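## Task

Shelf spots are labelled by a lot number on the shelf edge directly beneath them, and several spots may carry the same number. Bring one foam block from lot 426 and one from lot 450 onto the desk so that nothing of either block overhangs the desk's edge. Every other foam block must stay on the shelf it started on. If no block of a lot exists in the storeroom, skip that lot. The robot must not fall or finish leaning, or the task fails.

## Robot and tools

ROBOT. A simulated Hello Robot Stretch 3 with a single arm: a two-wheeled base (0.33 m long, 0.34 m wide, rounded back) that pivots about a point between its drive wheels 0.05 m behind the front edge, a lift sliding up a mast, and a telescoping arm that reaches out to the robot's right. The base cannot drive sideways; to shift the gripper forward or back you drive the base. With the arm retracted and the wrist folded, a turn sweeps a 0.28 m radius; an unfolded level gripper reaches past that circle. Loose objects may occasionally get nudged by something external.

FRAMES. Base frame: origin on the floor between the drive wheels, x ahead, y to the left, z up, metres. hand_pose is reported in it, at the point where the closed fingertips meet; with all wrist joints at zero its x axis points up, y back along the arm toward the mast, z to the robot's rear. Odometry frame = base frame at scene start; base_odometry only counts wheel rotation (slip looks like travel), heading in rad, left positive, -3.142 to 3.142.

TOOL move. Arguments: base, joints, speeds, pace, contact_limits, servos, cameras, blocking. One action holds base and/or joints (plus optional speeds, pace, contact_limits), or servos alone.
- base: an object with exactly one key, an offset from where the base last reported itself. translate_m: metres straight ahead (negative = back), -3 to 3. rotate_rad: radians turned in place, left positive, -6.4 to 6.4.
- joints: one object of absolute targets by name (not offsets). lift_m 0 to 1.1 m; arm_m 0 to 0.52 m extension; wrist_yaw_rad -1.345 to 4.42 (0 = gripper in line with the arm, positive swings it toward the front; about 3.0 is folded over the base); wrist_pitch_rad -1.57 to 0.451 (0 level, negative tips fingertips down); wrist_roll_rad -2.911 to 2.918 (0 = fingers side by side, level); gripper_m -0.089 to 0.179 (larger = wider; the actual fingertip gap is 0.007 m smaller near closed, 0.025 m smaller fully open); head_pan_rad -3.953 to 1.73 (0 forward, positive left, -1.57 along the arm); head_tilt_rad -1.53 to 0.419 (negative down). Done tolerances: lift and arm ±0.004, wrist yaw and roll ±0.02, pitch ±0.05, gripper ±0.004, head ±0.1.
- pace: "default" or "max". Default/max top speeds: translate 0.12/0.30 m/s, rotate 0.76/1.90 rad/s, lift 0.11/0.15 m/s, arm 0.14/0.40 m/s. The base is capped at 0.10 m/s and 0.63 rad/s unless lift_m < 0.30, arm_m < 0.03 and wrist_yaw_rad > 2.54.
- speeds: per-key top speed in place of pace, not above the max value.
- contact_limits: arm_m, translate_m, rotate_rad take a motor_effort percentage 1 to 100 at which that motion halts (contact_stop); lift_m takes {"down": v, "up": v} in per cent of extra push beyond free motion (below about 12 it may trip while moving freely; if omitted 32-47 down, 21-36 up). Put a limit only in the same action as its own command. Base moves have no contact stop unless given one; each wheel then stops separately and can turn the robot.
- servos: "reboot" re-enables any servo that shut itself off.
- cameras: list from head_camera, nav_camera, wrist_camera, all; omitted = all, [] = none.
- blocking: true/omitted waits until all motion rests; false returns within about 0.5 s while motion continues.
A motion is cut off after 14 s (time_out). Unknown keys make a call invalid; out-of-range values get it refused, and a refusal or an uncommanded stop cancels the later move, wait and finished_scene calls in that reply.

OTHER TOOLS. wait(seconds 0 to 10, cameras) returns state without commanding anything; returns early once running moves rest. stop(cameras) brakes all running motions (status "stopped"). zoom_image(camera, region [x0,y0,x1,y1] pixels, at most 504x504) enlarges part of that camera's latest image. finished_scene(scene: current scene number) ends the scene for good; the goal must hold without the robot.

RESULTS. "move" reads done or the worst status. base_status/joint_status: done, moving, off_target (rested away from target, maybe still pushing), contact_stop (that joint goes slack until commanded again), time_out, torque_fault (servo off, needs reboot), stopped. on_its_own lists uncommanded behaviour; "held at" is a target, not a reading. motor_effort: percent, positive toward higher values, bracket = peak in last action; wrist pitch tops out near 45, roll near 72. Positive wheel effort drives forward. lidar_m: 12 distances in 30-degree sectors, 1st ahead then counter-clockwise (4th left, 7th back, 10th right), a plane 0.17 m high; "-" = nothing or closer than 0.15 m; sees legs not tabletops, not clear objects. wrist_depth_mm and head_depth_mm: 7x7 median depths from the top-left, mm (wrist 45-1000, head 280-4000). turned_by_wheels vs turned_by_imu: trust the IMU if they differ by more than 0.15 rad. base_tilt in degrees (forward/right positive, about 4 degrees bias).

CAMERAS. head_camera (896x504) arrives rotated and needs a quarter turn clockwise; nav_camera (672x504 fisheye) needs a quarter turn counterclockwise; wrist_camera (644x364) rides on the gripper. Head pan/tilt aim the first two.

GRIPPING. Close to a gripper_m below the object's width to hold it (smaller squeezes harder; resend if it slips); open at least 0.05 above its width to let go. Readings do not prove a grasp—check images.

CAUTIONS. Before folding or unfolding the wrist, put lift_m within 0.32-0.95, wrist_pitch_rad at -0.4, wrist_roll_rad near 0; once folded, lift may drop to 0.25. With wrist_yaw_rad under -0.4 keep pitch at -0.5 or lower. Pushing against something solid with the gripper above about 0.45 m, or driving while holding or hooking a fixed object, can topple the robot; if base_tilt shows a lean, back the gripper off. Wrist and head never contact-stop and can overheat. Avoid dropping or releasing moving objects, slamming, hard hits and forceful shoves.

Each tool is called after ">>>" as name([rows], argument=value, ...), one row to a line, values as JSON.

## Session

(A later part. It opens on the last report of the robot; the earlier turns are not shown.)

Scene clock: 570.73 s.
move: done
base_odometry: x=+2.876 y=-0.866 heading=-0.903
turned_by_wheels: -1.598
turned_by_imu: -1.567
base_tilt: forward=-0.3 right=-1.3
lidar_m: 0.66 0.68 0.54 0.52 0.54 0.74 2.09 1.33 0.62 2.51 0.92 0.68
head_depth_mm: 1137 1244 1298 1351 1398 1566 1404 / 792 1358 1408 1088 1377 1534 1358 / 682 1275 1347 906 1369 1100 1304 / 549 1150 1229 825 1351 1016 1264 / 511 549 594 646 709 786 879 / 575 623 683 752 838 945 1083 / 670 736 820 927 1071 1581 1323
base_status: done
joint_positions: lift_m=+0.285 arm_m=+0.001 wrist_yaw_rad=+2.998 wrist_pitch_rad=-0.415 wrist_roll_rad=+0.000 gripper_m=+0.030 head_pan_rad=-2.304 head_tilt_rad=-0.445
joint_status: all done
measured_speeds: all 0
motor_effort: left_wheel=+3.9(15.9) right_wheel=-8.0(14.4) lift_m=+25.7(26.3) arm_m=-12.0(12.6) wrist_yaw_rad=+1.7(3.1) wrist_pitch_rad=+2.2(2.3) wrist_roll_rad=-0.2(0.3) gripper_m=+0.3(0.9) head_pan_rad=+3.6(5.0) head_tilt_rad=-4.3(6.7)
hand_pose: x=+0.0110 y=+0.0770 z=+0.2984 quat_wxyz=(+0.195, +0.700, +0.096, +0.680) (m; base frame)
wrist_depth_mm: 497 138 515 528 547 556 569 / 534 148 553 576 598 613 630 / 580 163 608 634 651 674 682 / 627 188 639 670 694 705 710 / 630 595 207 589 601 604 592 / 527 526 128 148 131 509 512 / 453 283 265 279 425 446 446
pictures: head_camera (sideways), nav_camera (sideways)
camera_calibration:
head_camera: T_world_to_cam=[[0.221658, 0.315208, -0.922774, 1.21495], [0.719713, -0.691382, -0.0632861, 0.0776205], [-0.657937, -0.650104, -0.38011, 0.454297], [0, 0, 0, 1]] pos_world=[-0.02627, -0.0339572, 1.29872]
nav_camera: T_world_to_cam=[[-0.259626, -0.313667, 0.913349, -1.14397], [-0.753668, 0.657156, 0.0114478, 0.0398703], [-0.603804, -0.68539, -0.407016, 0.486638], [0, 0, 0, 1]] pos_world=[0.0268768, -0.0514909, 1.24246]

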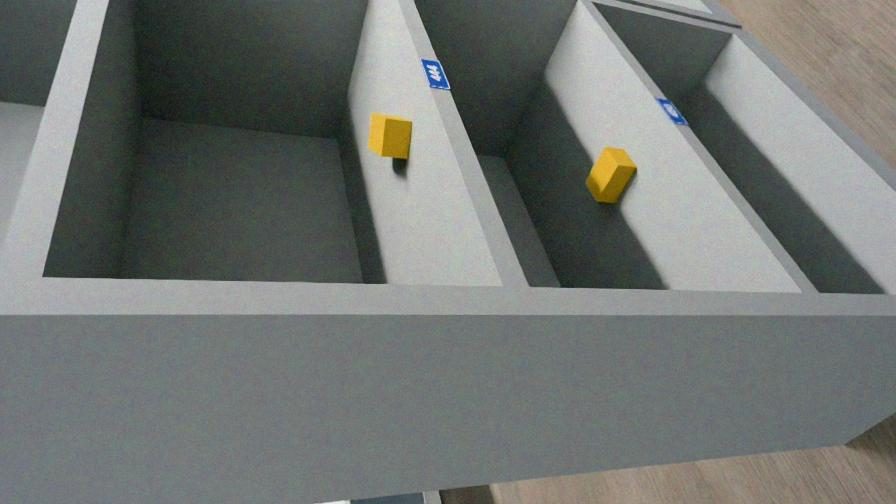

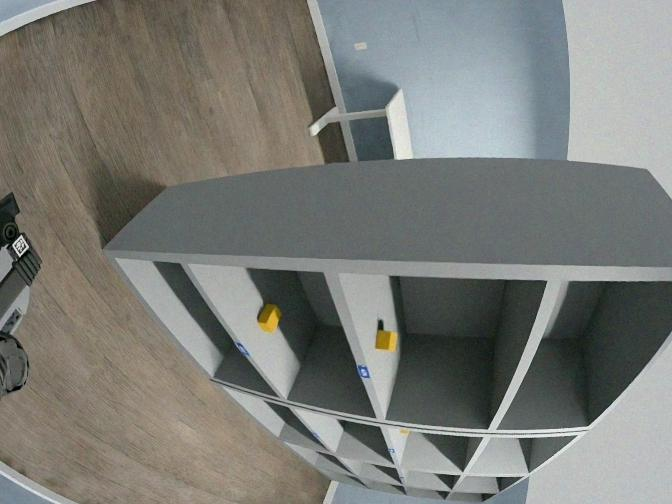

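>>> move(base={"translate_m": -0.8}, joints={"head_pan_rad": -1.57, "head_tilt_rad": -0.85}, pace="max", cameras=["head_camera"])

Scene clock: 602.70 s.
move: done
base_odometry: x=+2.381 y=-0.238 heading=-0.903
turned_by_wheels: +0.000
turned_by_imu: -0.001
base_tilt: forward=-0.3 right=-1.2
lidar_m: 1.45 0.74 0.54 0.53 0.55 0.75 2.11 0.69 0.66 0.94 0.63 1.51
head_depth_mm: 788 720 575 1084 917 1218 1146 / 791 711 569 1071 912 1232 1140 / 790 670 563 1066 905 1230 1137 / 793 657 556 1056 901 1234 1127 / 792 682 551 1049 916 1229 1126 / 794 674 547 1039 909 1221 1116 / 794 663 561 1030 904 1196 1111
base_status: done
joint_positions: lift_m=+0.285 arm_m=+0.001 wrist_yaw_rad=+2.998 wrist_pitch_rad=-0.415 wrist_roll_rad=+0.000 gripper_m=+0.030 head_pan_rad=-1.570 head_tilt_rad=-0.850
joint_status: all done
measured_speeds: all 0
motor_effort: left_wheel=-4.2(11.1) right_wheel=-3.3(18.3) lift_m=+24.2(25.6) arm_m=-8.8(10.9) wrist_yaw_rad=+2.5(3.2) wrist_pitch_rad=+2.2(2.4) wrist_roll_rad=+0.0(0.3) gripper_m=-0.1(0.8) head_pan_rad=-3.4(5.0) head_tilt_rad=+2.1(10.4)
hand_pose: x=+0.0110 y=+0.0770 z=+0.2984 quat_wxyz=(+0.195, +0.700, +0.096, +0.680) (m; base frame)
wrist_depth_mm: 499 139 520 533 547 561 576 / 538 148 556 582 594 610 635 / 593 163 611 635 658 679 690 / 627 188 639 684 692 694 726 / 624 596 207 588 604 599 597 / 532 522 128 148 131 516 511 / 456 282 264 278 426 443 442
pictures: head_camera (sideways)
camera_calibration:
head_camera: T_world_to_cam=[[-0.047001, 0.714943, -0.697601, 0.923011], [0.997487, -0.00347257, -0.0707648, 0.0856269], [-0.0530153, -0.699174, -0.712983, 0.88368], [0, 0, 0, 1]] pos_world=[0.00481934, -0.0417563, 1.28]

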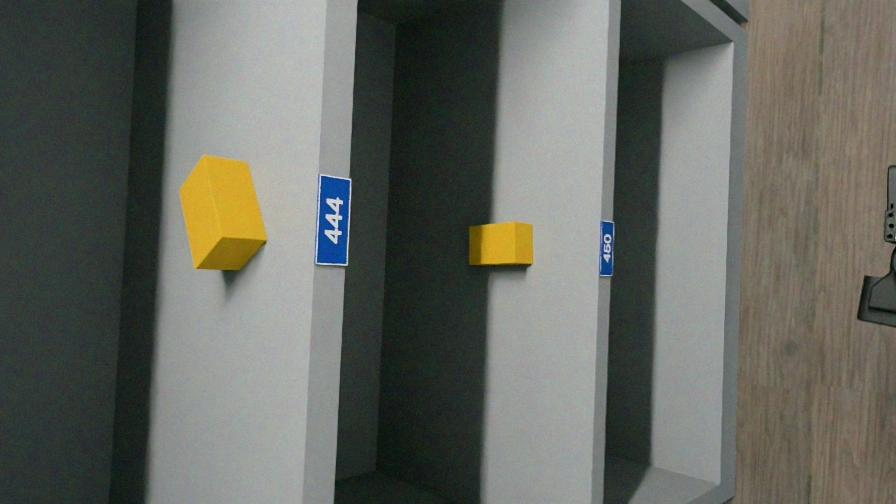

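>>> zoom_image(camera="head_camera", region=[580, 205, 640, 290])

>>> zoom_image(camera="head_camera", region=[450, 200, 560, 290])

Scaled by 5.929 from the camera's 896x504 image, which has a finer 1280x720 frame.

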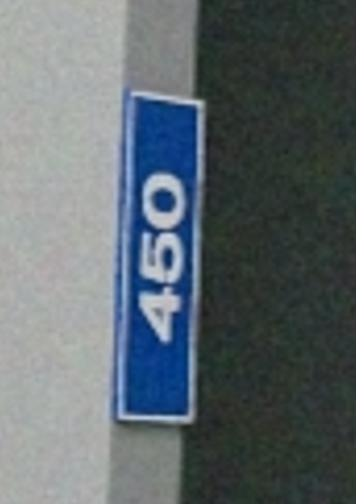

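Scaled by 4.582 from the camera's 896x504 image, which has a finer 1280x720 frame.

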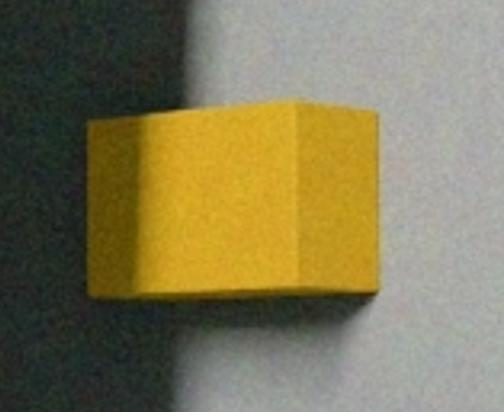

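>>> move(base={"translate_m": -0.03}, joints={"lift_m": 0.38}, pace="max", cameras=[])

>>> move(joints={"lift_m": 0.65, "wrist_yaw_rad": 0.02}, pace="max", cameras=[])

>>> move(joints={"gripper_m": 0.179, "wrist_pitch_rad": -0.3, "arm_m": 0.14}, cameras=["wrist_camera"])

Scene clock: 653.43 s.
move: done
base_odometry: x=+2.363 y=-0.215 heading=-0.904
turned_by_wheels: +0.000
turned_by_imu: +0.000
base_tilt: forward=-0.3 right=-1.2
lidar_m: 1.48 0.74 0.55 0.53 0.55 0.75 2.10 0.69 0.64 0.94 0.64 1.53
head_depth_mm: 789 718 574 1054 920 1169 1143 / 789 711 571 1076 913 1228 1139 / 793 702 564 1066 907 1229 1131 / 790 587 557 1056 903 1231 1127 / 793 682 551 1052 917 1228 1123 / 794 674 547 1040 910 1222 1118 / 798 666 560 1032 905 1198 1113
base_status: done
joint_positions: lift_m=+0.380 arm_m=+0.001 wrist_yaw_rad=+2.998 wrist_pitch_rad=-0.415 wrist_roll_rad=+0.000 gripper_m=+0.030 head_pan_rad=-1.570 head_tilt_rad=-0.850
joint_status: all done
measured_speeds: all 0
motor_effort: left_wheel=-1.9(13.5) right_wheel=-1.2(11.0) lift_m=+25.7(32.4) arm_m=-6.3(7.1) wrist_yaw_rad=+1.1(2.9) wrist_pitch_rad=+2.2(2.3) wrist_roll_rad=-0.1(0.3) gripper_m=+0.4(0.7) head_pan_rad=-2.3(3.3) head_tilt_rad=+1.8(3.0)
hand_pose: x=+0.0110 y=+0.0770 z=+0.3934 quat_wxyz=(+0.195, +0.700, +0.096, +0.680) (m; base frame)
wrist_depth_mm: 501 139 519 538 544 563 579 / 538 149 562 582 593 602 629 / 592 163 612 649 652 669 695 / 658 188 661 705 721 743 769 / 707 697 207 729 740 746 743 / 649 643 128 147 131 628 623 / 561 566 268 554 522 552 547
pictures: none
No camera images: "cameras" was empty.

Scene clock: 656.03 s.
move: done
base_odometry: x=+2.363 y=-0.215 heading=-0.904
turned_by_wheels: +0.000
turned_by_imu: +0.000
base_tilt: forward=-0.4 right=-1.0
lidar_m: 1.48 0.74 0.54 0.53 0.55 0.75 2.10 0.69 0.64 0.94 0.64 1.53
head_depth_mm: 790 720 573 1053 918 1173 1144 / 789 709 570 1075 910 1228 361 / 790 701 563 1069 906 1228 367 / 791 587 557 1056 899 480 394 / 793 683 551 1048 916 1229 1118 / 794 673 547 1038 911 1224 1114 / 794 664 561 1031 904 1198 1111
base_status: not commanded
joint_positions: lift_m=+0.650 arm_m=+0.001 wrist_yaw_rad=+0.023 wrist_pitch_rad=-0.415 wrist_roll_rad=+0.000 gripper_m=+0.030 head_pan_rad=-1.570 head_tilt_rad=-0.850
joint_status: all done
measured_speeds: all 0
motor_effort: left_wheel=-1.9(2.2) right_wheel=-0.8(2.0) lift_m=+27.0(32.2) arm_m=-4.2(6.6) wrist_yaw_rad=-2.8(7.7) wrist_pitch_rad=+2.3(2.3) wrist_roll_rad=+0.1(0.3) gripper_m=+0.2(0.7) head_pan_rad=-2.3(3.0) head_tilt_rad=+1.3(2.2)
hand_pose: x=-0.0164 y=-0.3703 z=+0.6634 quat_wxyz=(+0.694, +0.154, -0.690, -0.138) (m; base frame)
wrist_depth_mm: 529 669 661 663 637 630 570 / 533 705 709 693 687 677 570 / 515 574 562 560 556 547 522 / 447 452 447 424 440 437 433 / 371 369 366 351 361 358 357 / 523 718 128 147 131 703 337 / 545 694 741 776 726 734 553
pictures: none
No camera images: "cameras" was empty.

Scene clock: 658.30 s.
move: done
base_odometry: x=+2.363 y=-0.215 heading=-0.904
turned_by_wheels: +0.000
turned_by_imu: +0.000
base_tilt: forward=-0.2 right=-1.2
lidar_m: 1.48 0.74 0.55 0.53 0.55 0.75 2.11 0.69 0.64 0.94 0.64 1.54
head_depth_mm: 789 720 574 1050 916 1170 1146 / 792 711 569 1075 912 430 365 / 790 702 562 1067 523 481 1131 / 791 587 558 1057 571 1191 1127 / 793 683 552 1047 893 1224 1122 / 793 674 547 1035 910 1219 1120 / 795 665 561 1034 904 1199 1110
base_status: not commanded
joint_positions: lift_m=+0.650 arm_m=+0.140 wrist_yaw_rad=+0.023 wrist_pitch_rad=-0.322 wrist_roll_rad=+0.000 gripper_m=+0.179 head_pan_rad=-1.570 head_tilt_rad=-0.850
joint_status: all done
measured_speeds: all 0
motor_effort: left_wheel=-2.0(2.1) right_wheel=-1.9(1.9) lift_m=+25.7(26.5) arm_m=+12.1(15.2) wrist_yaw_rad=-1.9(5.0) wrist_pitch_rad=+3.6(6.1) wrist_roll_rad=+0.1(0.3) gripper_m=+0.3(85.3) head_pan_rad=-1.7(2.4) head_tilt_rad=+0.5(1.7)
hand_pose: x=-0.0161 y=-0.5203 z=+0.6847 quat_wxyz=(+0.700, +0.122, -0.696, -0.106) (m; base frame)
wrist_depth_mm: 515 529 519 513 503 494 485 / 532 576 567 543 539 525 516 / 536 612 609 597 585 570 546 / 514 538 533 530 528 524 509 / 427 423 420 362 419 433 415 / 118 142 349 305 346 333 121 / 118 289 297 295 295 294 110
pictures: wrist_camera
camera_calibration:
wrist_camera: T_world_to_cam=[[-0.997845, -0.0619195, -0.0217021, -0.0268135], [-0.0122119, 0.500249, -0.865796, 0.885485], [0.0644661, -0.863665, -0.499927, 0.060125], [0, 0, 0, 1]] pos_world=[-0.0198183, -0.392695, 0.796125]

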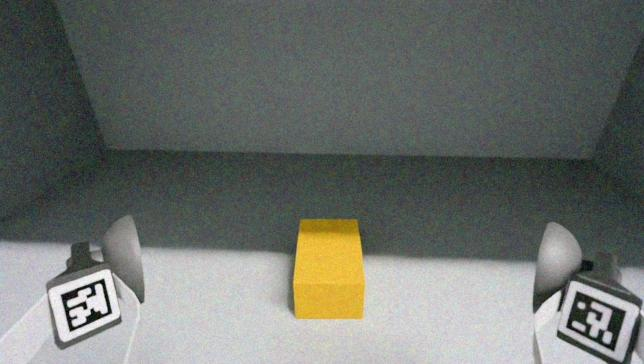

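>>> move(joints={"wrist_yaw_rad": 0.06, "arm_m": 0.262}, cameras=["wrist_camera"])

>>> move(joints={"lift_m": 0.535}, speeds={"lift_m": 0.07}, contact_limits={"lift_m": {"down": 16}}, cameras=["wrist_camera"])

Scene clock: 689.73 s.
move: done
base_odometry: x=+2.363 y=-0.215 heading=-0.904
turned_by_wheels: +0.000
turned_by_imu: +0.000
base_tilt: forward=-0.4 right=-1.2
lidar_m: 1.48 0.74 0.55 0.53 0.55 0.75 2.10 0.69 0.64 0.94 0.64 1.54
head_depth_mm: 789 718 573 1050 918 1170 1146 / 791 711 569 1076 871 420 366 / 791 700 562 1064 569 1216 1133 / 790 587 557 1032 859 1234 1124 / 791 683 551 1043 916 1226 1124 / 792 673 546 1041 910 1222 1114 / 795 665 561 1034 907 1203 1113
base_status: not commanded
joint_positions: lift_m=+0.650 arm_m=+0.262 wrist_yaw_rad=+0.057 wrist_pitch_rad=-0.322 wrist_roll_rad=+0.000 gripper_m=+0.179 head_pan_rad=-1.570 head_tilt_rad=-0.850
joint_status: all done
measured_speeds: all 0
motor_effort: left_wheel=-1.8(2.0) right_wheel=-1.0(2.0) lift_m=+26.2(29.8) arm_m=+12.3(14.6) wrist_yaw_rad=+1.3(6.1) wrist_pitch_rad=+3.7(3.7) wrist_roll_rad=+0.1(0.3) gripper_m=+0.5(1.0) head_pan_rad=+0.1(0.9) head_tilt_rad=-0.5(0.9)
hand_pose: x=-0.0081 y=-0.6421 z=+0.6848 quat_wxyz=(+0.701, +0.133, -0.694, -0.094) (m; base frame)
wrist_depth_mm: 430 422 406 396 386 377 369 / 460 455 442 427 416 406 394 / 489 492 481 465 446 431 423 / 494 521 505 499 476 471 455 / 428 420 422 419 415 429 413 / 119 142 348 346 346 334 121 / 118 289 296 244 295 295 110
pictures: wrist_camera
camera_calibration:
wrist_camera: T_world_to_cam=[[-0.995134, -0.0961128, -0.0216928, -0.0482321], [-0.0293507, 0.49933, -0.865915, 0.945871], [0.0940574, -0.861064, -0.499721, -0.0437121], [0, 0, 0, 1]] pos_world=[-0.016124, -0.514576, 0.796153]

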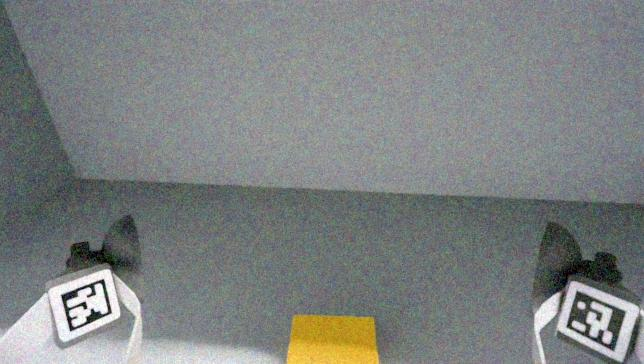

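Scene clock: 692.00 s.
move: done
base_odometry: x=+2.363 y=-0.215 heading=-0.904
turned_by_wheels: +0.000
turned_by_imu: +0.000
base_tilt: forward=-0.3 right=-1.1
lidar_m: 1.48 0.74 0.55 0.53 0.55 0.75 2.11 0.69 0.64 0.94 0.64 1.54
head_depth_mm: 790 721 572 1052 920 1171 1147 / 791 710 569 1074 910 1231 495 / 792 701 563 1069 647 587 1078 / 791 587 557 1055 675 1231 1129 / 792 683 551 1054 912 1225 1124 / 793 673 547 1041 910 1225 1112 / 795 663 561 1031 904 1195 1110
base_status: not commanded
joint_positions: lift_m=+0.535 arm_m=+0.262 wrist_yaw_rad=+0.057 wrist_pitch_rad=-0.321 wrist_roll_rad=+0.000 gripper_m=+0.179 head_pan_rad=-1.570 head_tilt_rad=-0.850
joint_status: all done
measured_speeds: all 0
motor_effort: left_wheel=-1.9(2.0) right_wheel=-1.1(1.6) lift_m=+24.7(26.6) arm_m=+7.1(12.1) wrist_yaw_rad=+1.5(3.5) wrist_pitch_rad=+3.5(3.7) wrist_roll_rad=-0.1(0.3) gripper_m=+0.4(1.3) head_pan_rad=+0.2(0.9) head_tilt_rad=-1.4(1.4)
contact_limits: lift_m down 16 (down: maximum 72; up: maximum 65)
hand_pose: x=-0.0081 y=-0.6421 z=+0.5699 quat_wxyz=(+0.701, +0.133, -0.694, -0.093) (m; base frame)
wrist_depth_mm: 432 421 408 400 386 377 368 / 458 455 441 427 416 404 395 / 406 404 402 396 394 390 387 / 298 298 298 295 293 291 287 / 237 235 235 160 222 230 228 / 119 141 193 133 179 191 121 / 118 161 161 133 155 159 108
pictures: wrist_camera
camera_calibration:
wrist_camera: T_world_to_cam=[[-0.995134, -0.0961216, -0.0216776, -0.0507407], [-0.0293315, 0.498993, -0.86611, 0.846282], [0.0940688, -0.861259, -0.499384, -0.101489], [0, 0, 0, 1]] pos_world=[-0.0161241, -0.514573, 0.681191]

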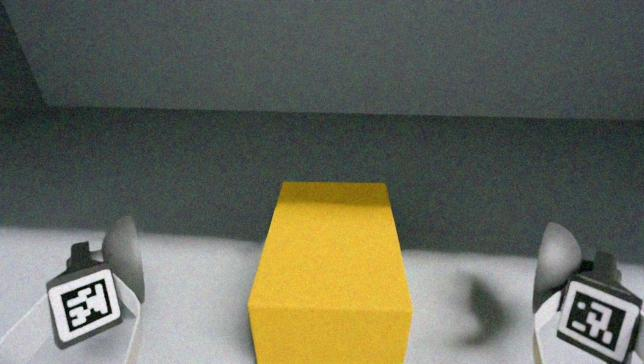

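>>> move(joints={"gripper_m": 0.03}, cameras=[])

>>> move(joints={"lift_m": 0.63}, cameras=["wrist_camera"])

>>> move(joints={"arm_m": 0.0, "wrist_pitch_rad": -0.4}, pace="max", cameras=["wrist_camera"])

Scene clock: 700.17 s.
move: done
base_odometry: x=+2.363 y=-0.215 heading=-0.904
turned_by_wheels: +0.000
turned_by_imu: +0.000
base_tilt: forward=-0.3 right=-1.3
lidar_m: 1.48 0.74 0.55 0.53 0.55 0.75 2.11 0.68 0.64 0.94 0.64 1.54
head_depth_mm: 790 718 573 1053 918 1172 1147 / 790 710 570 1077 916 1225 494 / 789 702 563 1066 648 588 1079 / 791 586 557 1060 675 1231 1125 / 793 684 551 1048 913 1228 1125 / 794 674 547 1042 910 1223 1117 / 794 665 561 1032 908 1197 1110
base_status: not commanded
joint_positions: lift_m=+0.535 arm_m=+0.262 wrist_yaw_rad=+0.057 wrist_pitch_rad=-0.314 wrist_roll_rad=+0.000 gripper_m=+0.031 head_pan_rad=-1.570 head_tilt_rad=-0.850
joint_status: all done
measured_speeds: all 0
motor_effort: left_wheel=-1.2(2.0) right_wheel=-1.7(1.8) lift_m=+22.2(29.9) arm_m=-3.1(3.2) wrist_yaw_rad=+1.6(2.7) wrist_pitch_rad=+2.1(3.7) wrist_roll_rad=+0.0(0.3) gripper_m=-11.5(83.6) head_pan_rad=+2.1(2.1) head_tilt_rad=-2.1(2.7)
contact_limits: lift_m down 16 (down: maximum 72; up: maximum 65)
hand_pose: x=-0.0079 y=-0.6428 z=+0.5716 quat_wxyz=(+0.702, +0.131, -0.695, -0.091) (m; base frame)
wrist_depth_mm: 434 422 409 399 386 379 369 / 466 453 440 428 415 401 395 / 418 415 413 408 404 402 398 / 306 303 302 298 298 296 294 / 241 239 163 164 163 235 234 / 199 198 127 136 128 194 193 / 168 108 159 132 134 157 165
pictures: none
No camera images: "cameras" was empty.

Scene clock: 701.87 s.
move: done
base_odometry: x=+2.363 y=-0.215 heading=-0.904
turned_by_wheels: +0.000
turned_by_imu: +0.000
base_tilt: forward=-0.4 right=-1.2
lidar_m: 1.48 0.74 0.55 0.53 0.55 0.75 2.10 0.69 0.64 0.94 0.64 1.54
head_depth_mm: 788 719 573 1053 917 1168 1145 / 789 712 569 1073 871 449 383 / 791 700 563 1065 582 1221 1114 / 793 588 557 857 629 1232 1127 / 791 683 551 1046 916 1230 1122 / 794 672 547 1039 911 1229 1116 / 796 665 560 1027 902 1195 1111
base_status: not commanded
joint_positions: lift_m=+0.630 arm_m=+0.262 wrist_yaw_rad=+0.057 wrist_pitch_rad=-0.315 wrist_roll_rad=+0.000 gripper_m=+0.031 head_pan_rad=-1.570 head_tilt_rad=-0.850
joint_status: all done
measured_speeds: all 0
motor_effort: left_wheel=-1.6(2.0) right_wheel=-1.2(1.8) lift_m=+30.2(32.5) arm_m=-6.2(6.5) wrist_yaw_rad=+2.2(3.3) wrist_pitch_rad=+2.3(2.5) wrist_roll_rad=-0.1(0.3) gripper_m=-11.0(11.5) head_pan_rad=+2.7(2.9) head_tilt_rad=-1.9(2.6)
hand_pose: x=-0.0080 y=-0.6427 z=+0.6663 quat_wxyz=(+0.702, +0.131, -0.694, -0.091) (m; base frame)
wrist_depth_mm: 431 418 414 400 386 380 368 / 462 450 437 428 420 404 391 / 492 495 472 463 449 434 421 / 476 502 501 201 468 459 451 / 398 397 158 163 158 387 384 / 326 337 129 136 129 319 321 / 278 107 261 133 135 264 273
pictures: wrist_camera
camera_calibration:
wrist_camera: T_world_to_cam=[[-0.995099, -0.0965376, -0.0214345, -0.0490367], [-0.0291647, 0.493615, -0.869191, 0.928749], [0.09449, -0.864306, -0.494011, -0.0594068], [0, 0, 0, 1]] pos_world=[-0.0160963, -0.514524, 0.776862]

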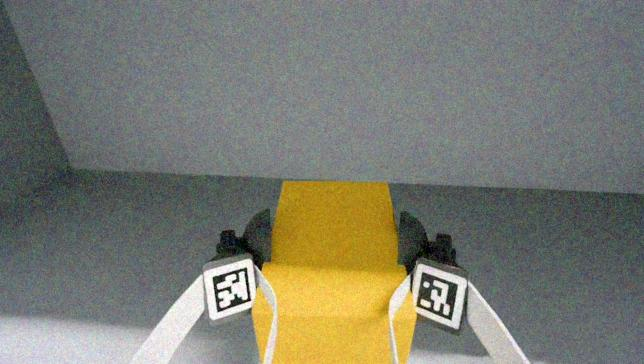

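Scene clock: 703.77 s.
move: done
base_odometry: x=+2.363 y=-0.215 heading=-0.904
turned_by_wheels: +0.000
turned_by_imu: +0.000
base_tilt: forward=-0.2 right=-1.2
lidar_m: 1.48 0.75 0.55 0.53 0.54 0.75 2.11 0.69 0.64 0.94 0.64 1.54
head_depth_mm: 789 720 573 1054 919 1174 1145 / 792 712 569 1073 913 1230 379 / 792 702 564 1065 906 1231 380 / 790 587 557 1061 882 523 409 / 790 683 552 1049 913 1204 1122 / 793 674 546 1043 910 1223 1119 / 795 665 561 1032 904 1196 1113
base_status: not commanded
joint_positions: lift_m=+0.630 arm_m=+0.001 wrist_yaw_rad=+0.057 wrist_pitch_rad=-0.415 wrist_roll_rad=+0.000 gripper_m=+0.031 head_pan_rad=-1.570 head_tilt_rad=-0.850
joint_status: all done
measured_speeds: all 0
motor_effort: left_wheel=-1.7(2.2) right_wheel=-1.3(1.9) lift_m=+25.1(29.8) arm_m=-12.4(14.1) wrist_yaw_rad=+0.6(2.7) wrist_pitch_rad=+2.3(5.2) wrist_roll_rad=-0.3(0.3) gripper_m=-10.7(11.4) head_pan_rad=+2.7(3.4) head_tilt_rad=-2.4(3.0)
hand_pose: x=-0.0086 y=-0.3700 z=+0.6433 quat_wxyz=(+0.696, +0.166, -0.687, -0.126) (m; base frame)
wrist_depth_mm: 503 665 676 661 633 624 586 / 508 651 717 684 674 650 599 / 494 522 518 514 507 505 500 / 412 412 411 200 403 398 396 / 369 359 158 163 160 330 326 / 526 647 128 137 129 737 527 / 544 107 129 133 135 717 573
pictures: wrist_camera
camera_calibration:
wrist_camera: T_world_to_cam=[[-0.995237, -0.0941635, -0.0252342, -0.020536], [-0.033963, 0.577544, -0.815653, 0.770659], [0.0913786, -0.810911, -0.577991, 0.238806], [0, 0, 0, 1]] pos_world=[-0.016086, -0.253374, 0.7661]

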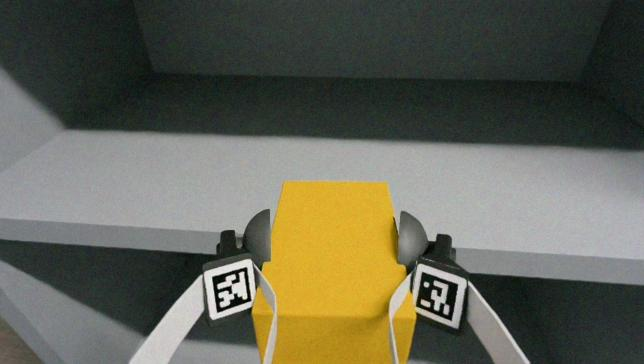

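>>> move(joints={"wrist_yaw_rad": 2.6, "lift_m": 0.33}, pace="max", cameras=[])

>>> move(joints={"lift_m": 0.285, "head_pan_rad": -1.0, "head_tilt_rad": -0.5}, base={"translate_m": 0.708}, pace="max", cameras=[])

>>> move(base={"rotate_rad": -1.598}, pace="max", cameras=["nav_camera"])

Scene clock: 745.40 s.
move: done
base_odometry: x=+2.363 y=-0.215 heading=-0.904
turned_by_wheels: +0.000
turned_by_imu: +0.000
base_tilt: forward=-0.3 right=-1.2
lidar_m: 1.48 0.74 0.55 0.53 0.55 0.75 2.11 0.69 0.65 0.94 0.64 1.53
head_depth_mm: 789 721 573 1052 919 1175 1145 / 789 710 570 1077 910 1232 1138 / 791 702 564 1061 908 1227 1132 / 790 587 558 1058 903 1232 1131 / 794 684 552 1049 916 1232 1126 / 795 673 547 1041 912 1220 1116 / 795 664 561 1031 903 1202 1113
base_status: not commanded
joint_positions: lift_m=+0.330 arm_m=+0.001 wrist_yaw_rad=+2.597 wrist_pitch_rad=-0.416 wrist_roll_rad=+0.000 gripper_m=+0.031 head_pan_rad=-1.570 head_tilt_rad=-0.850
joint_status: all done
measured_speeds: all 0
motor_effort: left_wheel=-2.1(2.1) right_wheel=-0.7(2.0) lift_m=+26.4(26.8) arm_m=-11.9(12.5) wrist_yaw_rad=+1.9(7.2) wrist_pitch_rad=+2.3(2.5) wrist_roll_rad=+0.0(0.3) gripper_m=-11.0(11.5) head_pan_rad=+3.0(4.0) head_tilt_rad=-3.8(4.4)
hand_pose: x=+0.0951 y=+0.0466 z=+0.3432 quat_wxyz=(+0.327, +0.705, -0.045, +0.627) (m; base frame)
wrist_depth_mm: 446 492 550 624 725 853 - / 476 521 590 680 792 970 - / 503 562 640 745 880 977 - / 537 603 677 200 821 812 806 / 564 641 156 162 160 664 666 / 571 603 129 136 128 566 565 / 206 107 313 133 135 475 495
pictures: none
No camera images: "cameras" was empty.

Scene clock: 749.30 s.
move: done
base_odometry: x=+2.801 y=-0.771 heading=-0.903
turned_by_wheels: +0.000
turned_by_imu: +0.000
base_tilt: forward=-0.3 right=-1.3
lidar_m: 0.78 0.74 0.54 0.52 0.54 0.75 2.10 1.23 0.55 2.85 1.09 0.80
head_depth_mm: 2223 2673 3061 3184 2186 1669 1349 / 1720 1972 2303 2663 2166 1666 1342 / 1405 1568 1769 2026 2064 1642 1330 / 1184 1302 1434 1598 1803 1627 1329 / 1027 1107 1207 1321 1463 1538 1320 / 904 969 1038 1128 1227 1349 1314 / 811 858 914 979 1060 1145 1218
base_status: done
joint_positions: lift_m=+0.285 arm_m=+0.001 wrist_yaw_rad=+2.597 wrist_pitch_rad=-0.416 wrist_roll_rad=+0.000 gripper_m=+0.031 head_pan_rad=-1.000 head_tilt_rad=-0.499
joint_status: all done
measured_speeds: all 0
motor_effort: left_wheel=+6.8(15.9) right_wheel=+0.8(10.8) lift_m=+24.0(29.8) arm_m=-11.6(12.7) wrist_yaw_rad=+0.8(3.2) wrist_pitch_rad=+2.5(2.7) wrist_roll_rad=-0.2(0.3) gripper_m=-10.8(11.5) head_pan_rad=-3.2(5.1) head_tilt_rad=-4.3(5.3)
hand_pose: x=+0.0950 y=+0.0466 z=+0.2981 quat_wxyz=(+0.327, +0.705, -0.045, +0.627) (m; base frame)
wrist_depth_mm: 443 484 541 619 716 769 618 / 473 519 587 673 790 816 650 / 506 562 633 727 847 832 674 / 537 595 665 200 737 728 653 / 561 601 156 162 160 605 599 / 510 530 129 136 128 509 509 / 206 98 266 133 132 435 442
pictures: none
No camera images: "cameras" was empty.

Scene clock: 751.40 s.
move: done
base_odometry: x=+2.801 y=-0.771 heading=-2.501
turned_by_wheels: -1.598
turned_by_imu: -1.567
base_tilt: forward=-0.3 right=-1.3
lidar_m: 0.96 1.10 0.80 0.77 0.75 0.54 0.52 0.54 0.74 2.03 1.23 0.55
head_depth_mm: 1724 1874 2136 2908 2181 1667 1344 / 1088 1928 2014 2123 2126 1651 1339 / 1024 1117 1194 1345 1523 1588 1323 / 947 1189 1227 1416 1309 1537 1327 / 971 1272 1249 1501 1240 1391 1252 / 1011 1201 1210 801 1228 952 1209 / 974 1063 1082 698 1210 943 817
base_status: done
joint_positions: lift_m=+0.285 arm_m=+0.001 wrist_yaw_rad=+2.597 wrist_pitch_rad=-0.416 wrist_roll_rad=+0.000 gripper_m=+0.031 head_pan_rad=-1.000 head_tilt_rad=-0.500
joint_status: not commanded
measured_speeds: all 0
motor_effort: left_wheel=+4.8(15.3) right_wheel=-7.7(14.5) lift_m=+29.7(29.7) arm_m=-12.4(12.8) wrist_yaw_rad=+0.8(3.7) wrist_pitch_rad=+2.5(2.6) wrist_roll_rad=+0.0(0.3) gripper_m=-10.8(11.4) head_pan_rad=-3.1(3.6) head_tilt_rad=-4.2(5.3)
hand_pose: x=+0.0950 y=+0.0466 z=+0.2980 quat_wxyz=(+0.327, +0.705, -0.045, +0.627) (m; base frame)
wrist_depth_mm: 641 706 785 902 - - - / 683 744 842 993 - - - / 723 799 893 955 931 931 915 / 734 759 750 201 733 717 723 / 617 623 156 162 161 604 598 / 514 520 128 137 129 510 510 / 206 98 266 133 132 431 442
pictures: nav_camera (sideways)
camera_calibration:
nav_camera: T_world_to_cam=[[0.260749, -0.374695, 0.889727, -1.11633], [-0.832333, -0.554176, 0.0105457, 0.0415254], [0.489114, -0.743298, -0.456372, 0.544197], [0, 0, 0, 1]] pos_world=[0.0594706, 0.00922952, 1.24115]

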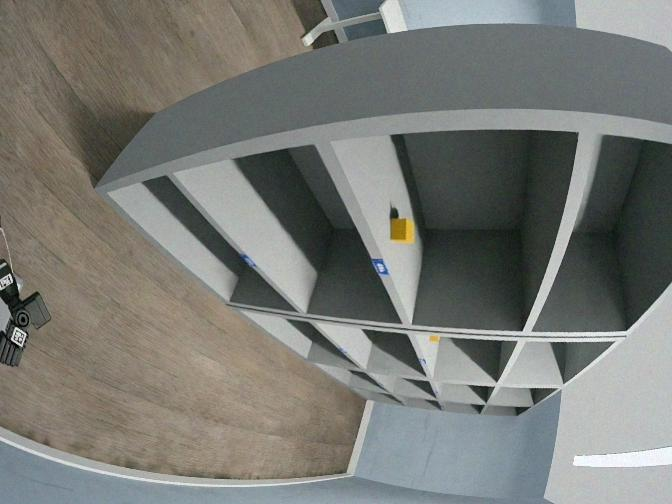

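>>> move(base={"rotate_rad": 0.224}, pace="max", cameras=[])

>>> move(base={"translate_m": 1.845}, pace="max", contact_limits={"translate_m": 40}, cameras=["nav_camera"])

Scene clock: 838.13 s.
move: done
base_odometry: x=+2.801 y=-0.771 heading=-2.277
turned_by_wheels: +0.224
turned_by_imu: +0.220
base_tilt: forward=-0.4 right=-1.2
lidar_m: 1.68 0.92 0.78 0.78 0.62 0.53 0.52 0.59 0.98 1.23 1.12 0.55
head_depth_mm: 1006 1083 1135 1259 1818 1615 1351 / 864 1177 1202 1335 1349 1523 1343 / 895 1277 1298 1449 1256 1451 1300 / 931 1203 1238 827 1251 1031 1249 / 963 1082 1127 755 1237 954 1209 / 903 989 1035 667 1132 864 796 / 426 453 493 547 625 748 926
base_status: done
joint_positions: lift_m=+0.285 arm_m=+0.001 wrist_yaw_rad=+2.598 wrist_pitch_rad=-0.416 wrist_roll_rad=+0.000 gripper_m=+0.031 head_pan_rad=-1.000 head_tilt_rad=-0.500
joint_status: not commanded
measured_speeds: all 0
motor_effort: left_wheel=-6.4(13.6) right_wheel=+9.7(13.3) lift_m=+28.2(29.5) arm_m=-9.3(9.8) wrist_yaw_rad=+2.1(2.9) wrist_pitch_rad=+2.6(2.6) wrist_roll_rad=-0.1(0.2) gripper_m=-10.8(11.3) head_pan_rad=-2.2(3.0) head_tilt_rad=-4.0(4.8)
hand_pose: x=+0.0950 y=+0.0466 z=+0.2980 quat_wxyz=(+0.327, +0.705, -0.045, +0.627) (m; base frame)
wrist_depth_mm: 675 700 751 814 872 942 - / 724 764 823 885 934 - - / 769 826 877 909 935 917 918 / 761 752 748 200 732 724 718 / 624 616 156 162 161 604 601 / 510 525 128 137 129 509 510 / 205 98 265 133 132 436 445
pictures: none
No camera images: "cameras" was empty.

Scene clock: 845.70 s.
move: done
base_odometry: x=+1.603 y=-2.174 heading=-2.277
turned_by_wheels: +0.000
turned_by_imu: +0.001
base_tilt: forward=-0.4 right=-1.2
lidar_m: 0.81 0.44 0.38 0.37 0.42 0.70 1.42 1.07 1.59 1.89 1.41 1.46
head_depth_mm: 2482 2760 2792 2598 2185 1664 1344 / 2141 2400 2481 1704 2093 1654 1343 / 1916 2108 2201 1457 2132 1631 1329 / 1720 1876 1993 1558 1888 1629 1324 / 1568 1692 1809 1991 2056 1626 1320 / 1438 1553 1662 1806 1937 1616 1312 / 1324 1414 1522 1641 1777 1606 1311
base_status: done
joint_positions: lift_m=+0.285 arm_m=+0.001 wrist_yaw_rad=+2.598 wrist_pitch_rad=-0.416 wrist_roll_rad=+0.000 gripper_m=+0.031 head_pan_rad=-1.000 head_tilt_rad=-0.500
joint_status: not commanded
measured_speeds: all 0
motor_effort: left_wheel=+1.3(9.6) right_wheel=+2.5(17.0) lift_m=+24.3(28.5) arm_m=-6.9(9.3) wrist_yaw_rad=+1.5(4.0) wrist_pitch_rad=+2.6(2.7) wrist_roll_rad=+0.1(0.3) gripper_m=-11.1(11.5) head_pan_rad=-1.3(3.0) head_tilt_rad=-3.8(4.6)
contact_limits: translate_m 40 (maximum 100)
hand_pose: x=+0.0950 y=+0.0466 z=+0.2980 quat_wxyz=(+0.327, +0.705, -0.045, +0.627) (m; base frame)
wrist_depth_mm: 340 357 379 408 443 479 520 / 362 383 412 445 488 529 579 / 393 413 449 487 537 590 654 / 426 453 495 200 586 643 694 / 464 489 156 162 160 597 602 / 477 508 129 137 129 509 506 / 205 98 264 133 132 438 442
pictures: nav_camera (sideways)
camera_calibration:
nav_camera: T_world_to_cam=[[0.260749, -0.374696, 0.889727, -1.11633], [-0.832333, -0.554175, 0.0105457, 0.0415254], [0.489113, -0.743299, -0.456372, 0.544197], [0, 0, 0, 1]] pos_world=[0.0594706, 0.00922947, 1.24115]

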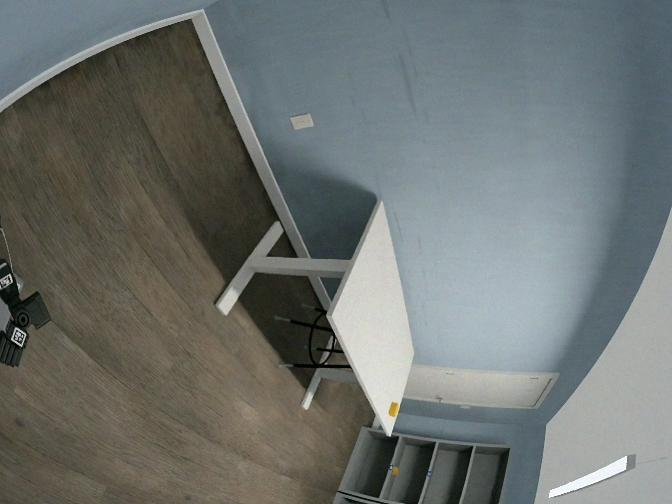

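>>> move(base={"rotate_rad": 1.374}, joints={"head_pan_rad": -1.57, "head_tilt_rad": -0.6}, pace="max", cameras=[])

>>> move(base={"translate_m": -1.29}, pace="max", contact_limits={"translate_m": 40}, cameras=["head_camera"])

Scene clock: 857.50 s.
move: done
base_odometry: x=+1.603 y=-2.174 heading=-0.904
turned_by_wheels: +1.374
turned_by_imu: +1.347
base_tilt: forward=-0.3 right=-1.3
lidar_m: 0.37 0.39 0.53 1.49 1.08 1.21 3.43 1.41 1.43 1.42 0.53 0.39
head_depth_mm: 1205 1328 1476 1665 1832 1526 1267 / 1203 1324 1480 1658 1828 1518 1255 / 1204 1326 1472 1659 1825 1508 1251 / 1207 1320 1478 1662 1810 1496 1247 / 1206 1328 1476 1668 1799 1492 1239 / 1207 1325 1446 1614 1729 1479 1230 / 1077 1097 1121 1143 1172 1204 1173
base_status: done
joint_positions: lift_m=+0.285 arm_m=+0.001 wrist_yaw_rad=+2.598 wrist_pitch_rad=-0.416 wrist_roll_rad=+0.000 gripper_m=+0.031 head_pan_rad=-1.575 head_tilt_rad=-0.601
joint_status: all done
measured_speeds: all 0
motor_effort: left_wheel=-6.0(14.7) right_wheel=+5.7(15.1) lift_m=+25.3(26.0) arm_m=-12.3(12.8) wrist_yaw_rad=+1.2(3.1) wrist_pitch_rad=+2.5(2.6) wrist_roll_rad=+0.3(0.3) gripper_m=-10.5(11.3) head_pan_rad=+3.3(5.3) head_tilt_rad=-3.6(7.3)
hand_pose: x=+0.0950 y=+0.0466 z=+0.2980 quat_wxyz=(+0.327, +0.705, -0.045, +0.627) (m; base frame)
wrist_depth_mm: - - - 691 461 353 281 / - - - 742 494 363 295 / 959 974 951 792 535 388 306 / 759 748 754 200 528 412 320 / 626 624 156 163 160 428 330 / 511 525 129 136 129 414 343 / 205 98 265 133 132 413 353
pictures: none
No camera images: "cameras" was empty.

Scene clock: 863.17 s.
move: done
base_odometry: x=+0.805 y=-1.160 heading=-0.904
turned_by_wheels: +0.000
turned_by_imu: -0.001
base_tilt: forward=-0.2 right=-1.3
lidar_m: 1.66 1.72 0.89 0.86 0.89 1.22 2.63 1.36 0.90 0.98 1.03 1.72
head_depth_mm: 1198 1319 1444 1150 883 1440 1260 / 1201 1320 1448 1131 909 1474 1262 / 1200 1314 1437 1123 901 1468 1249 / 1198 1319 1443 1110 897 1499 1245 / 1196 1320 1445 1100 888 1496 1241 / 1198 1325 1433 1092 913 1441 1211 / 1198 1317 1468 1085 908 1469 1229
base_status: done
joint_positions: lift_m=+0.285 arm_m=+0.001 wrist_yaw_rad=+2.598 wrist_pitch_rad=-0.416 wrist_roll_rad=+0.000 gripper_m=+0.031 head_pan_rad=-1.570 head_tilt_rad=-0.601
joint_status: not commanded
measured_speeds: all 0
motor_effort: left_wheel=-7.4(15.4) right_wheel=-0.8(14.5) lift_m=+26.8(27.5) arm_m=-10.4(12.9) wrist_yaw_rad=+1.8(3.1) wrist_pitch_rad=+2.6(2.7) wrist_roll_rad=-0.1(0.4) gripper_m=-10.4(11.7) head_pan_rad=+3.5(4.0) head_tilt_rad=+1.1(3.9)
contact_limits: translate_m 40 (maximum 100)
hand_pose: x=+0.0950 y=+0.0466 z=+0.2980 quat_wxyz=(+0.327, +0.705, -0.045, +0.627) (m; base frame)
wrist_depth_mm: 702 786 855 994 - - - / 749 829 936 - - - - / 796 874 960 945 923 935 909 / 756 749 745 200 732 734 715 / 634 619 157 163 160 598 593 / 509 529 128 137 129 515 508 / 205 98 267 133 132 432 443
pictures: head_camera (sideways)
camera_calibration:
head_camera: T_world_to_cam=[[-0.0467392, 0.521013, -0.852268, 1.12462], [0.997502, -0.0208993, -0.0674802, 0.081373], [-0.0529699, -0.853293, -0.518734, 0.63099], [0, 0, 0, 1]] pos_world=[0.00481755, -0.0458219, 1.29129]

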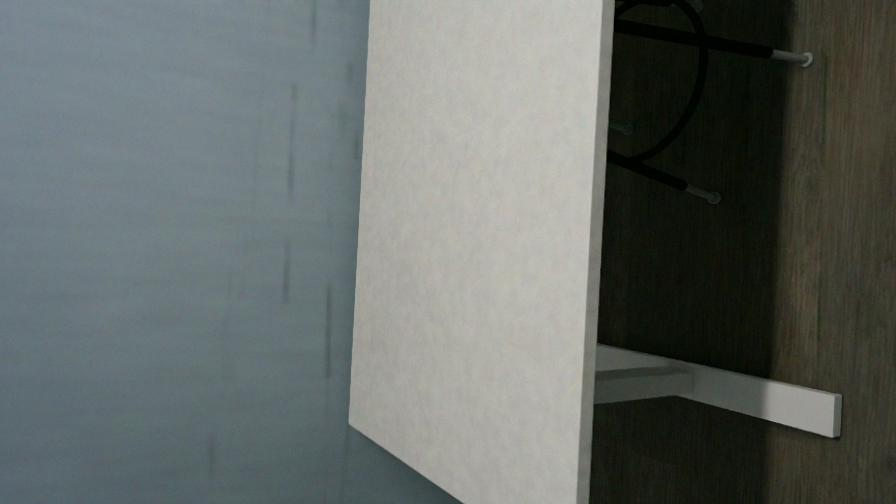

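>>> move(joints={"lift_m": 0.37}, pace="max", cameras=[])

>>> move(joints={"wrist_yaw_rad": 0.0, "lift_m": 0.8}, pace="max", cameras=[])

>>> move(joints={"wrist_pitch_rad": -0.3, "arm_m": 0.38}, speeds={"arm_m": 0.25}, cameras=["wrist_camera", "head_camera"])

Scene clock: 888.20 s.
move: done
base_odometry: x=+0.805 y=-1.160 heading=-0.904
turned_by_wheels: +0.000
turned_by_imu: +0.000
base_tilt: forward=-0.2 right=-1.2
lidar_m: 1.66 1.72 0.88 0.85 0.89 1.22 2.64 1.36 0.89 0.99 1.03 1.72
head_depth_mm: 1195 1311 1444 1151 885 1437 1262 / 1199 1319 1440 1141 911 1472 1260 / 1202 1317 1445 1126 903 1466 1255 / 1197 1322 1439 1113 896 1498 1252 / 1199 1314 1437 1104 889 1489 1237 / 1197 1321 1428 1092 885 1439 1208 / 1197 1320 1462 1087 910 1478 1229
base_status: not commanded
joint_positions: lift_m=+0.370 arm_m=+0.001 wrist_yaw_rad=+2.598 wrist_pitch_rad=-0.416 wrist_roll_rad=+0.000 gripper_m=+0.031 head_pan_rad=-1.570 head_tilt_rad=-0.600
joint_status: all done
measured_speeds: all 0
motor_effort: left_wheel=-7.7(8.0) right_wheel=-1.2(2.2) lift_m=+26.1(32.5) arm_m=-8.3(9.6) wrist_yaw_rad=+1.4(2.7) wrist_pitch_rad=+2.6(2.6) wrist_roll_rad=+0.1(0.3) gripper_m=-11.1(11.2) head_pan_rad=+3.6(3.8) head_tilt_rad=+3.6(4.2)
contact_limits: translate_m 40 (maximum 100)
hand_pose: x=+0.0950 y=+0.0466 z=+0.3831 quat_wxyz=(+0.327, +0.705, -0.045, +0.627) (m; base frame)
wrist_depth_mm: 701 768 864 977 - - - / 754 831 924 - - - - / 795 888 - - - - - / 870 890 899 200 881 873 862 / 752 747 156 163 160 723 722 / 615 651 129 136 128 615 611 / 206 107 359 133 132 529 535
pictures: none
No camera images: "cameras" was empty.

Scene clock: 891.87 s.
move: done
base_odometry: x=+0.805 y=-1.160 heading=-0.904
turned_by_wheels: +0.000
turned_by_imu: +0.000
base_tilt: forward=-0.3 right=-1.2
lidar_m: 1.66 1.73 0.89 0.85 0.89 1.22 2.64 1.36 0.89 0.98 1.03 1.72
head_depth_mm: 1198 1317 1443 1151 885 1448 1272 / 1199 1319 1445 1139 911 1473 1289 / 1196 1321 1439 1127 906 1469 450 / 1199 1318 1435 1112 898 547 335 / 1196 1312 1445 1106 890 1481 1212 / 1199 1321 1437 1093 884 1439 1208 / 1199 1319 1469 1083 909 1473 1231
base_status: not commanded
joint_positions: lift_m=+0.800 arm_m=+0.001 wrist_yaw_rad=+0.003 wrist_pitch_rad=-0.416 wrist_roll_rad=+0.000 gripper_m=+0.031 head_pan_rad=-1.570 head_tilt_rad=-0.600
joint_status: all done
measured_speeds: all 0
motor_effort: left_wheel=-7.6(8.0) right_wheel=-1.8(2.1) lift_m=+26.7(32.6) arm_m=-7.4(8.8) wrist_yaw_rad=-3.2(7.7) wrist_pitch_rad=+2.6(2.7) wrist_roll_rad=+0.1(0.3) gripper_m=-11.0(11.4) head_pan_rad=+3.0(3.8) head_tilt_rad=+2.9(4.6)
contact_limits: translate_m 40 (maximum 100)
hand_pose: x=-0.0209 y=-0.3702 z=+0.8131 quat_wxyz=(+0.692, +0.147, -0.691, -0.145) (m; base frame)
wrist_depth_mm: - - - - - 998 984 / - 675 663 653 645 626 630 / 513 488 481 477 478 469 460 / - - - 200 - 714 - / - - 156 162 160 - - / - - 128 137 129 - - / - 107 129 133 132 976 -
pictures: none
No camera images: "cameras" was empty.

Scene clock: 895.43 s.
move: done
base_odometry: x=+0.805 y=-1.160 heading=-0.904
turned_by_wheels: +0.000
turned_by_imu: +0.000
base_tilt: forward=-0.3 right=-1.0
lidar_m: 1.66 1.73 0.88 0.85 0.89 1.22 2.64 1.36 0.90 0.98 1.02 1.72
head_depth_mm: 1197 1319 1441 1148 880 343 - / 1201 1321 1446 1133 407 342 1202 / 1199 1321 1444 556 838 1468 1255 / 1201 1320 1442 657 830 1501 1242 / 1195 1313 1441 1103 889 1489 1242 / 1199 1315 1440 1090 885 1439 1206 / 1196 1315 1465 1084 909 1468 1226
base_status: not commanded
joint_positions: lift_m=+0.800 arm_m=+0.380 wrist_yaw_rad=+0.003 wrist_pitch_rad=-0.323 wrist_roll_rad=+0.000 gripper_m=+0.031 head_pan_rad=-1.570 head_tilt_rad=-0.600
joint_status: all done
measured_speeds: all 0
motor_effort: left_wheel=-7.3(8.2) right_wheel=-1.6(2.1) lift_m=+26.7(27.5) arm_m=+11.8(14.4) wrist_yaw_rad=-3.3(4.5) wrist_pitch_rad=+3.8(6.1) wrist_roll_rad=-0.1(0.3) gripper_m=-11.2(11.5) head_pan_rad=+2.5(3.5) head_tilt_rad=+3.0(4.3)
contact_limits: translate_m 40 (maximum 100)
hand_pose: x=-0.0208 y=-0.7603 z=+0.8344 quat_wxyz=(+0.698, +0.115, -0.697, -0.113) (m; base frame)
wrist_depth_mm: 792 770 760 757 749 743 733 / 854 842 816 798 799 785 778 / 935 623 623 611 602 604 591 / 456 457 453 201 448 447 442 / 363 361 158 163 160 355 353 / 300 311 129 136 128 295 290 / 256 107 241 133 135 237 250
pictures: head_camera (sideways), wrist_camera
camera_calibration:
head_camera: T_world_to_cam=[[-0.0467381, 0.519909, -0.852942, 1.1255], [0.997502, -0.0209868, -0.0674519, 0.0813363], [-0.0529694, -0.853964, -0.517629, 0.629551], [0, 0, 0, 1]] pos_world=[0.00481755, -0.0458355, 1.29135]
wrist_camera: T_world_to_cam=[[-0.998884, -0.0419185, -0.0217494, -0.027897], [-0.00220446, 0.501436, -0.865192, 1.13568], [0.0471735, -0.864179, -0.500969, -0.0718259], [0, 0, 0, 1]] pos_world=[-0.021974, -0.632713, 0.945995]

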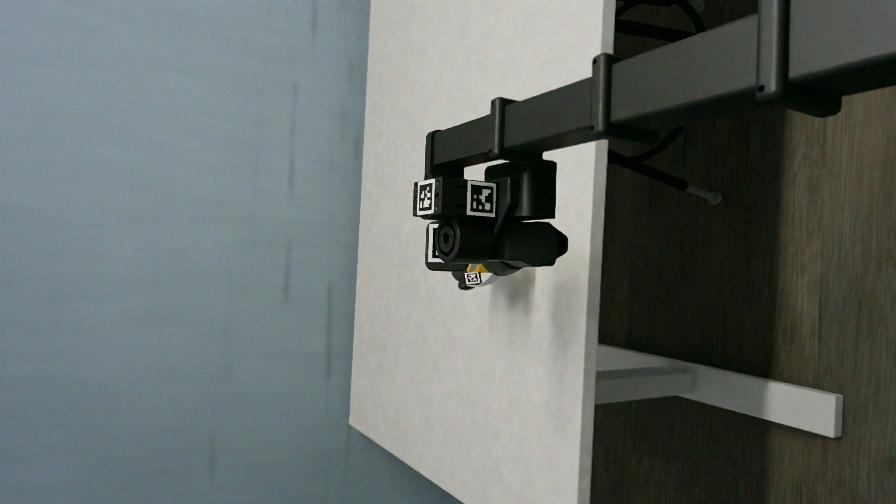

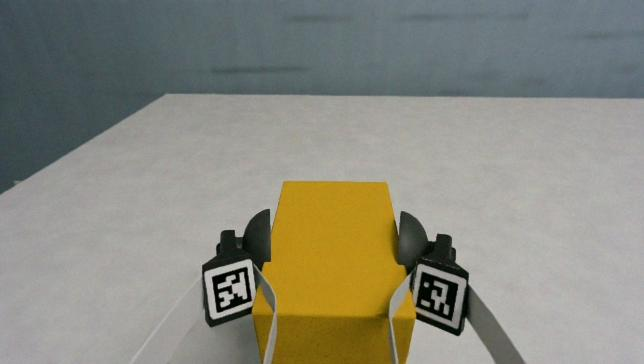

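>>> move(joints={"lift_m": 0.728}, speeds={"lift_m": 0.09}, cameras=[])

>>> move(joints={"lift_m": 0.713}, speeds={"lift_m": 0.02}, contact_limits={"lift_m": {"down": 12}}, cameras=["wrist_camera"])

Scene clock: 907.03 s.
move: done
base_odometry: x=+0.805 y=-1.160 heading=-0.904
turned_by_wheels: +0.000
turned_by_imu: +0.000
base_tilt: forward=-0.2 right=-1.2
lidar_m: 1.66 1.72 0.89 0.85 0.89 1.22 2.64 1.36 0.89 0.98 1.03 1.72
head_depth_mm: 1199 1322 1441 1152 885 1443 1183 / 1193 1317 1441 1134 874 406 346 / 1194 1311 1439 1128 584 1456 1250 / 1199 1313 1437 1111 622 1496 1244 / 1199 1318 1450 1105 887 1492 1241 / 1199 1318 1441 1096 884 1441 1207 / 1204 1317 1466 1083 910 1469 1230
base_status: not commanded
joint_positions: lift_m=+0.728 arm_m=+0.380 wrist_yaw_rad=+0.003 wrist_pitch_rad=-0.323 wrist_roll_rad=+0.000 gripper_m=+0.031 head_pan_rad=-1.570 head_tilt_rad=-0.600
joint_status: all done
measured_speeds: all 0
motor_effort: left_wheel=-7.4(8.1) right_wheel=-1.3(2.0) lift_m=+23.5(26.9) arm_m=+5.1(7.7) wrist_yaw_rad=-2.9(3.9) wrist_pitch_rad=+3.9(3.9) wrist_roll_rad=+0.1(0.3) gripper_m=-10.4(11.4) head_pan_rad=+2.7(3.2) head_tilt_rad=+3.0(3.1)
contact_limits: translate_m 40 (maximum 100)
hand_pose: x=-0.0208 y=-0.7603 z=+0.7625 quat_wxyz=(+0.698, +0.115, -0.697, -0.113) (m; base frame)
wrist_depth_mm: 793 782 774 772 755 746 730 / 845 650 641 629 621 620 607 / 420 416 414 413 404 405 400 / 310 308 307 200 302 301 298 / 246 244 224 163 158 238 238 / 202 202 129 136 128 199 198 / 178 163 167 133 138 161 170
pictures: none
No camera images: "cameras" was empty.

Scene clock: 908.17 s.
move: done
base_odometry: x=+0.805 y=-1.160 heading=-0.904
turned_by_wheels: +0.000
turned_by_imu: +0.000
base_tilt: forward=-0.3 right=-1.2
lidar_m: 1.66 1.72 0.88 0.85 0.89 1.22 2.65 1.35 0.89 0.98 1.03 1.72
head_depth_mm: 1194 1319 1442 1150 884 1450 1257 / 1196 1311 1439 1139 876 426 360 / 1195 1315 1444 1128 595 1462 1256 / 1197 1322 1445 1117 625 1500 1252 / 1199 1320 1443 1103 889 1491 1243 / 1196 1318 1440 1096 887 1438 1202 / 1199 1322 1466 1088 911 1472 1232
base_status: not commanded
joint_positions: lift_m=+0.713 arm_m=+0.380 wrist_yaw_rad=+0.002 wrist_pitch_rad=-0.282 wrist_roll_rad=+0.000 gripper_m=+0.031 head_pan_rad=-1.570 head_tilt_rad=-0.600
joint_status: all done
measured_speeds: all 0
motor_effort: left_wheel=-7.4(8.0) right_wheel=-1.1(2.0) lift_m=+17.1(25.3) arm_m=+3.0(5.0) wrist_yaw_rad=-1.4(4.6) wrist_pitch_rad=-3.8(4.2) wrist_roll_rad=+0.0(0.3) gripper_m=-10.8(11.2) head_pan_rad=+2.8(2.9) head_tilt_rad=+2.7(3.1)
contact_limits: lift_m down 12 (down: maximum 72; up: maximum 65); translate_m 40 (maximum 100)
hand_pose: x=-0.0210 y=-0.7644 z=+0.7573 quat_wxyz=(+0.701, +0.100, -0.700, -0.099) (m; base frame)
wrist_depth_mm: 798 784 769 758 750 744 725 / 850 810 754 734 725 708 690 / 447 446 439 437 435 427 428 / 319 314 314 313 309 308 305 / 246 242 160 166 157 239 238 / 199 199 127 135 128 195 195 / 168 107 162 129 129 156 165
pictures: wrist_camera
camera_calibration:
wrist_camera: T_world_to_cam=[[-0.998907, -0.0421966, -0.0201097, -0.0313323], [-0.00182861, 0.465161, -0.885224, 1.05844], [0.0467078, -0.88422, -0.464729, -0.156807], [0, 0, 0, 1]] pos_world=[-0.0220385, -0.632319, 0.863454]

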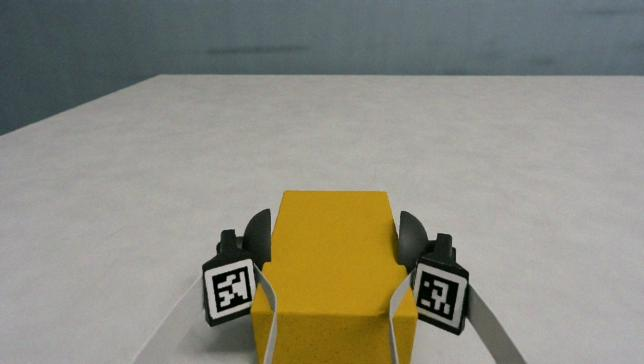

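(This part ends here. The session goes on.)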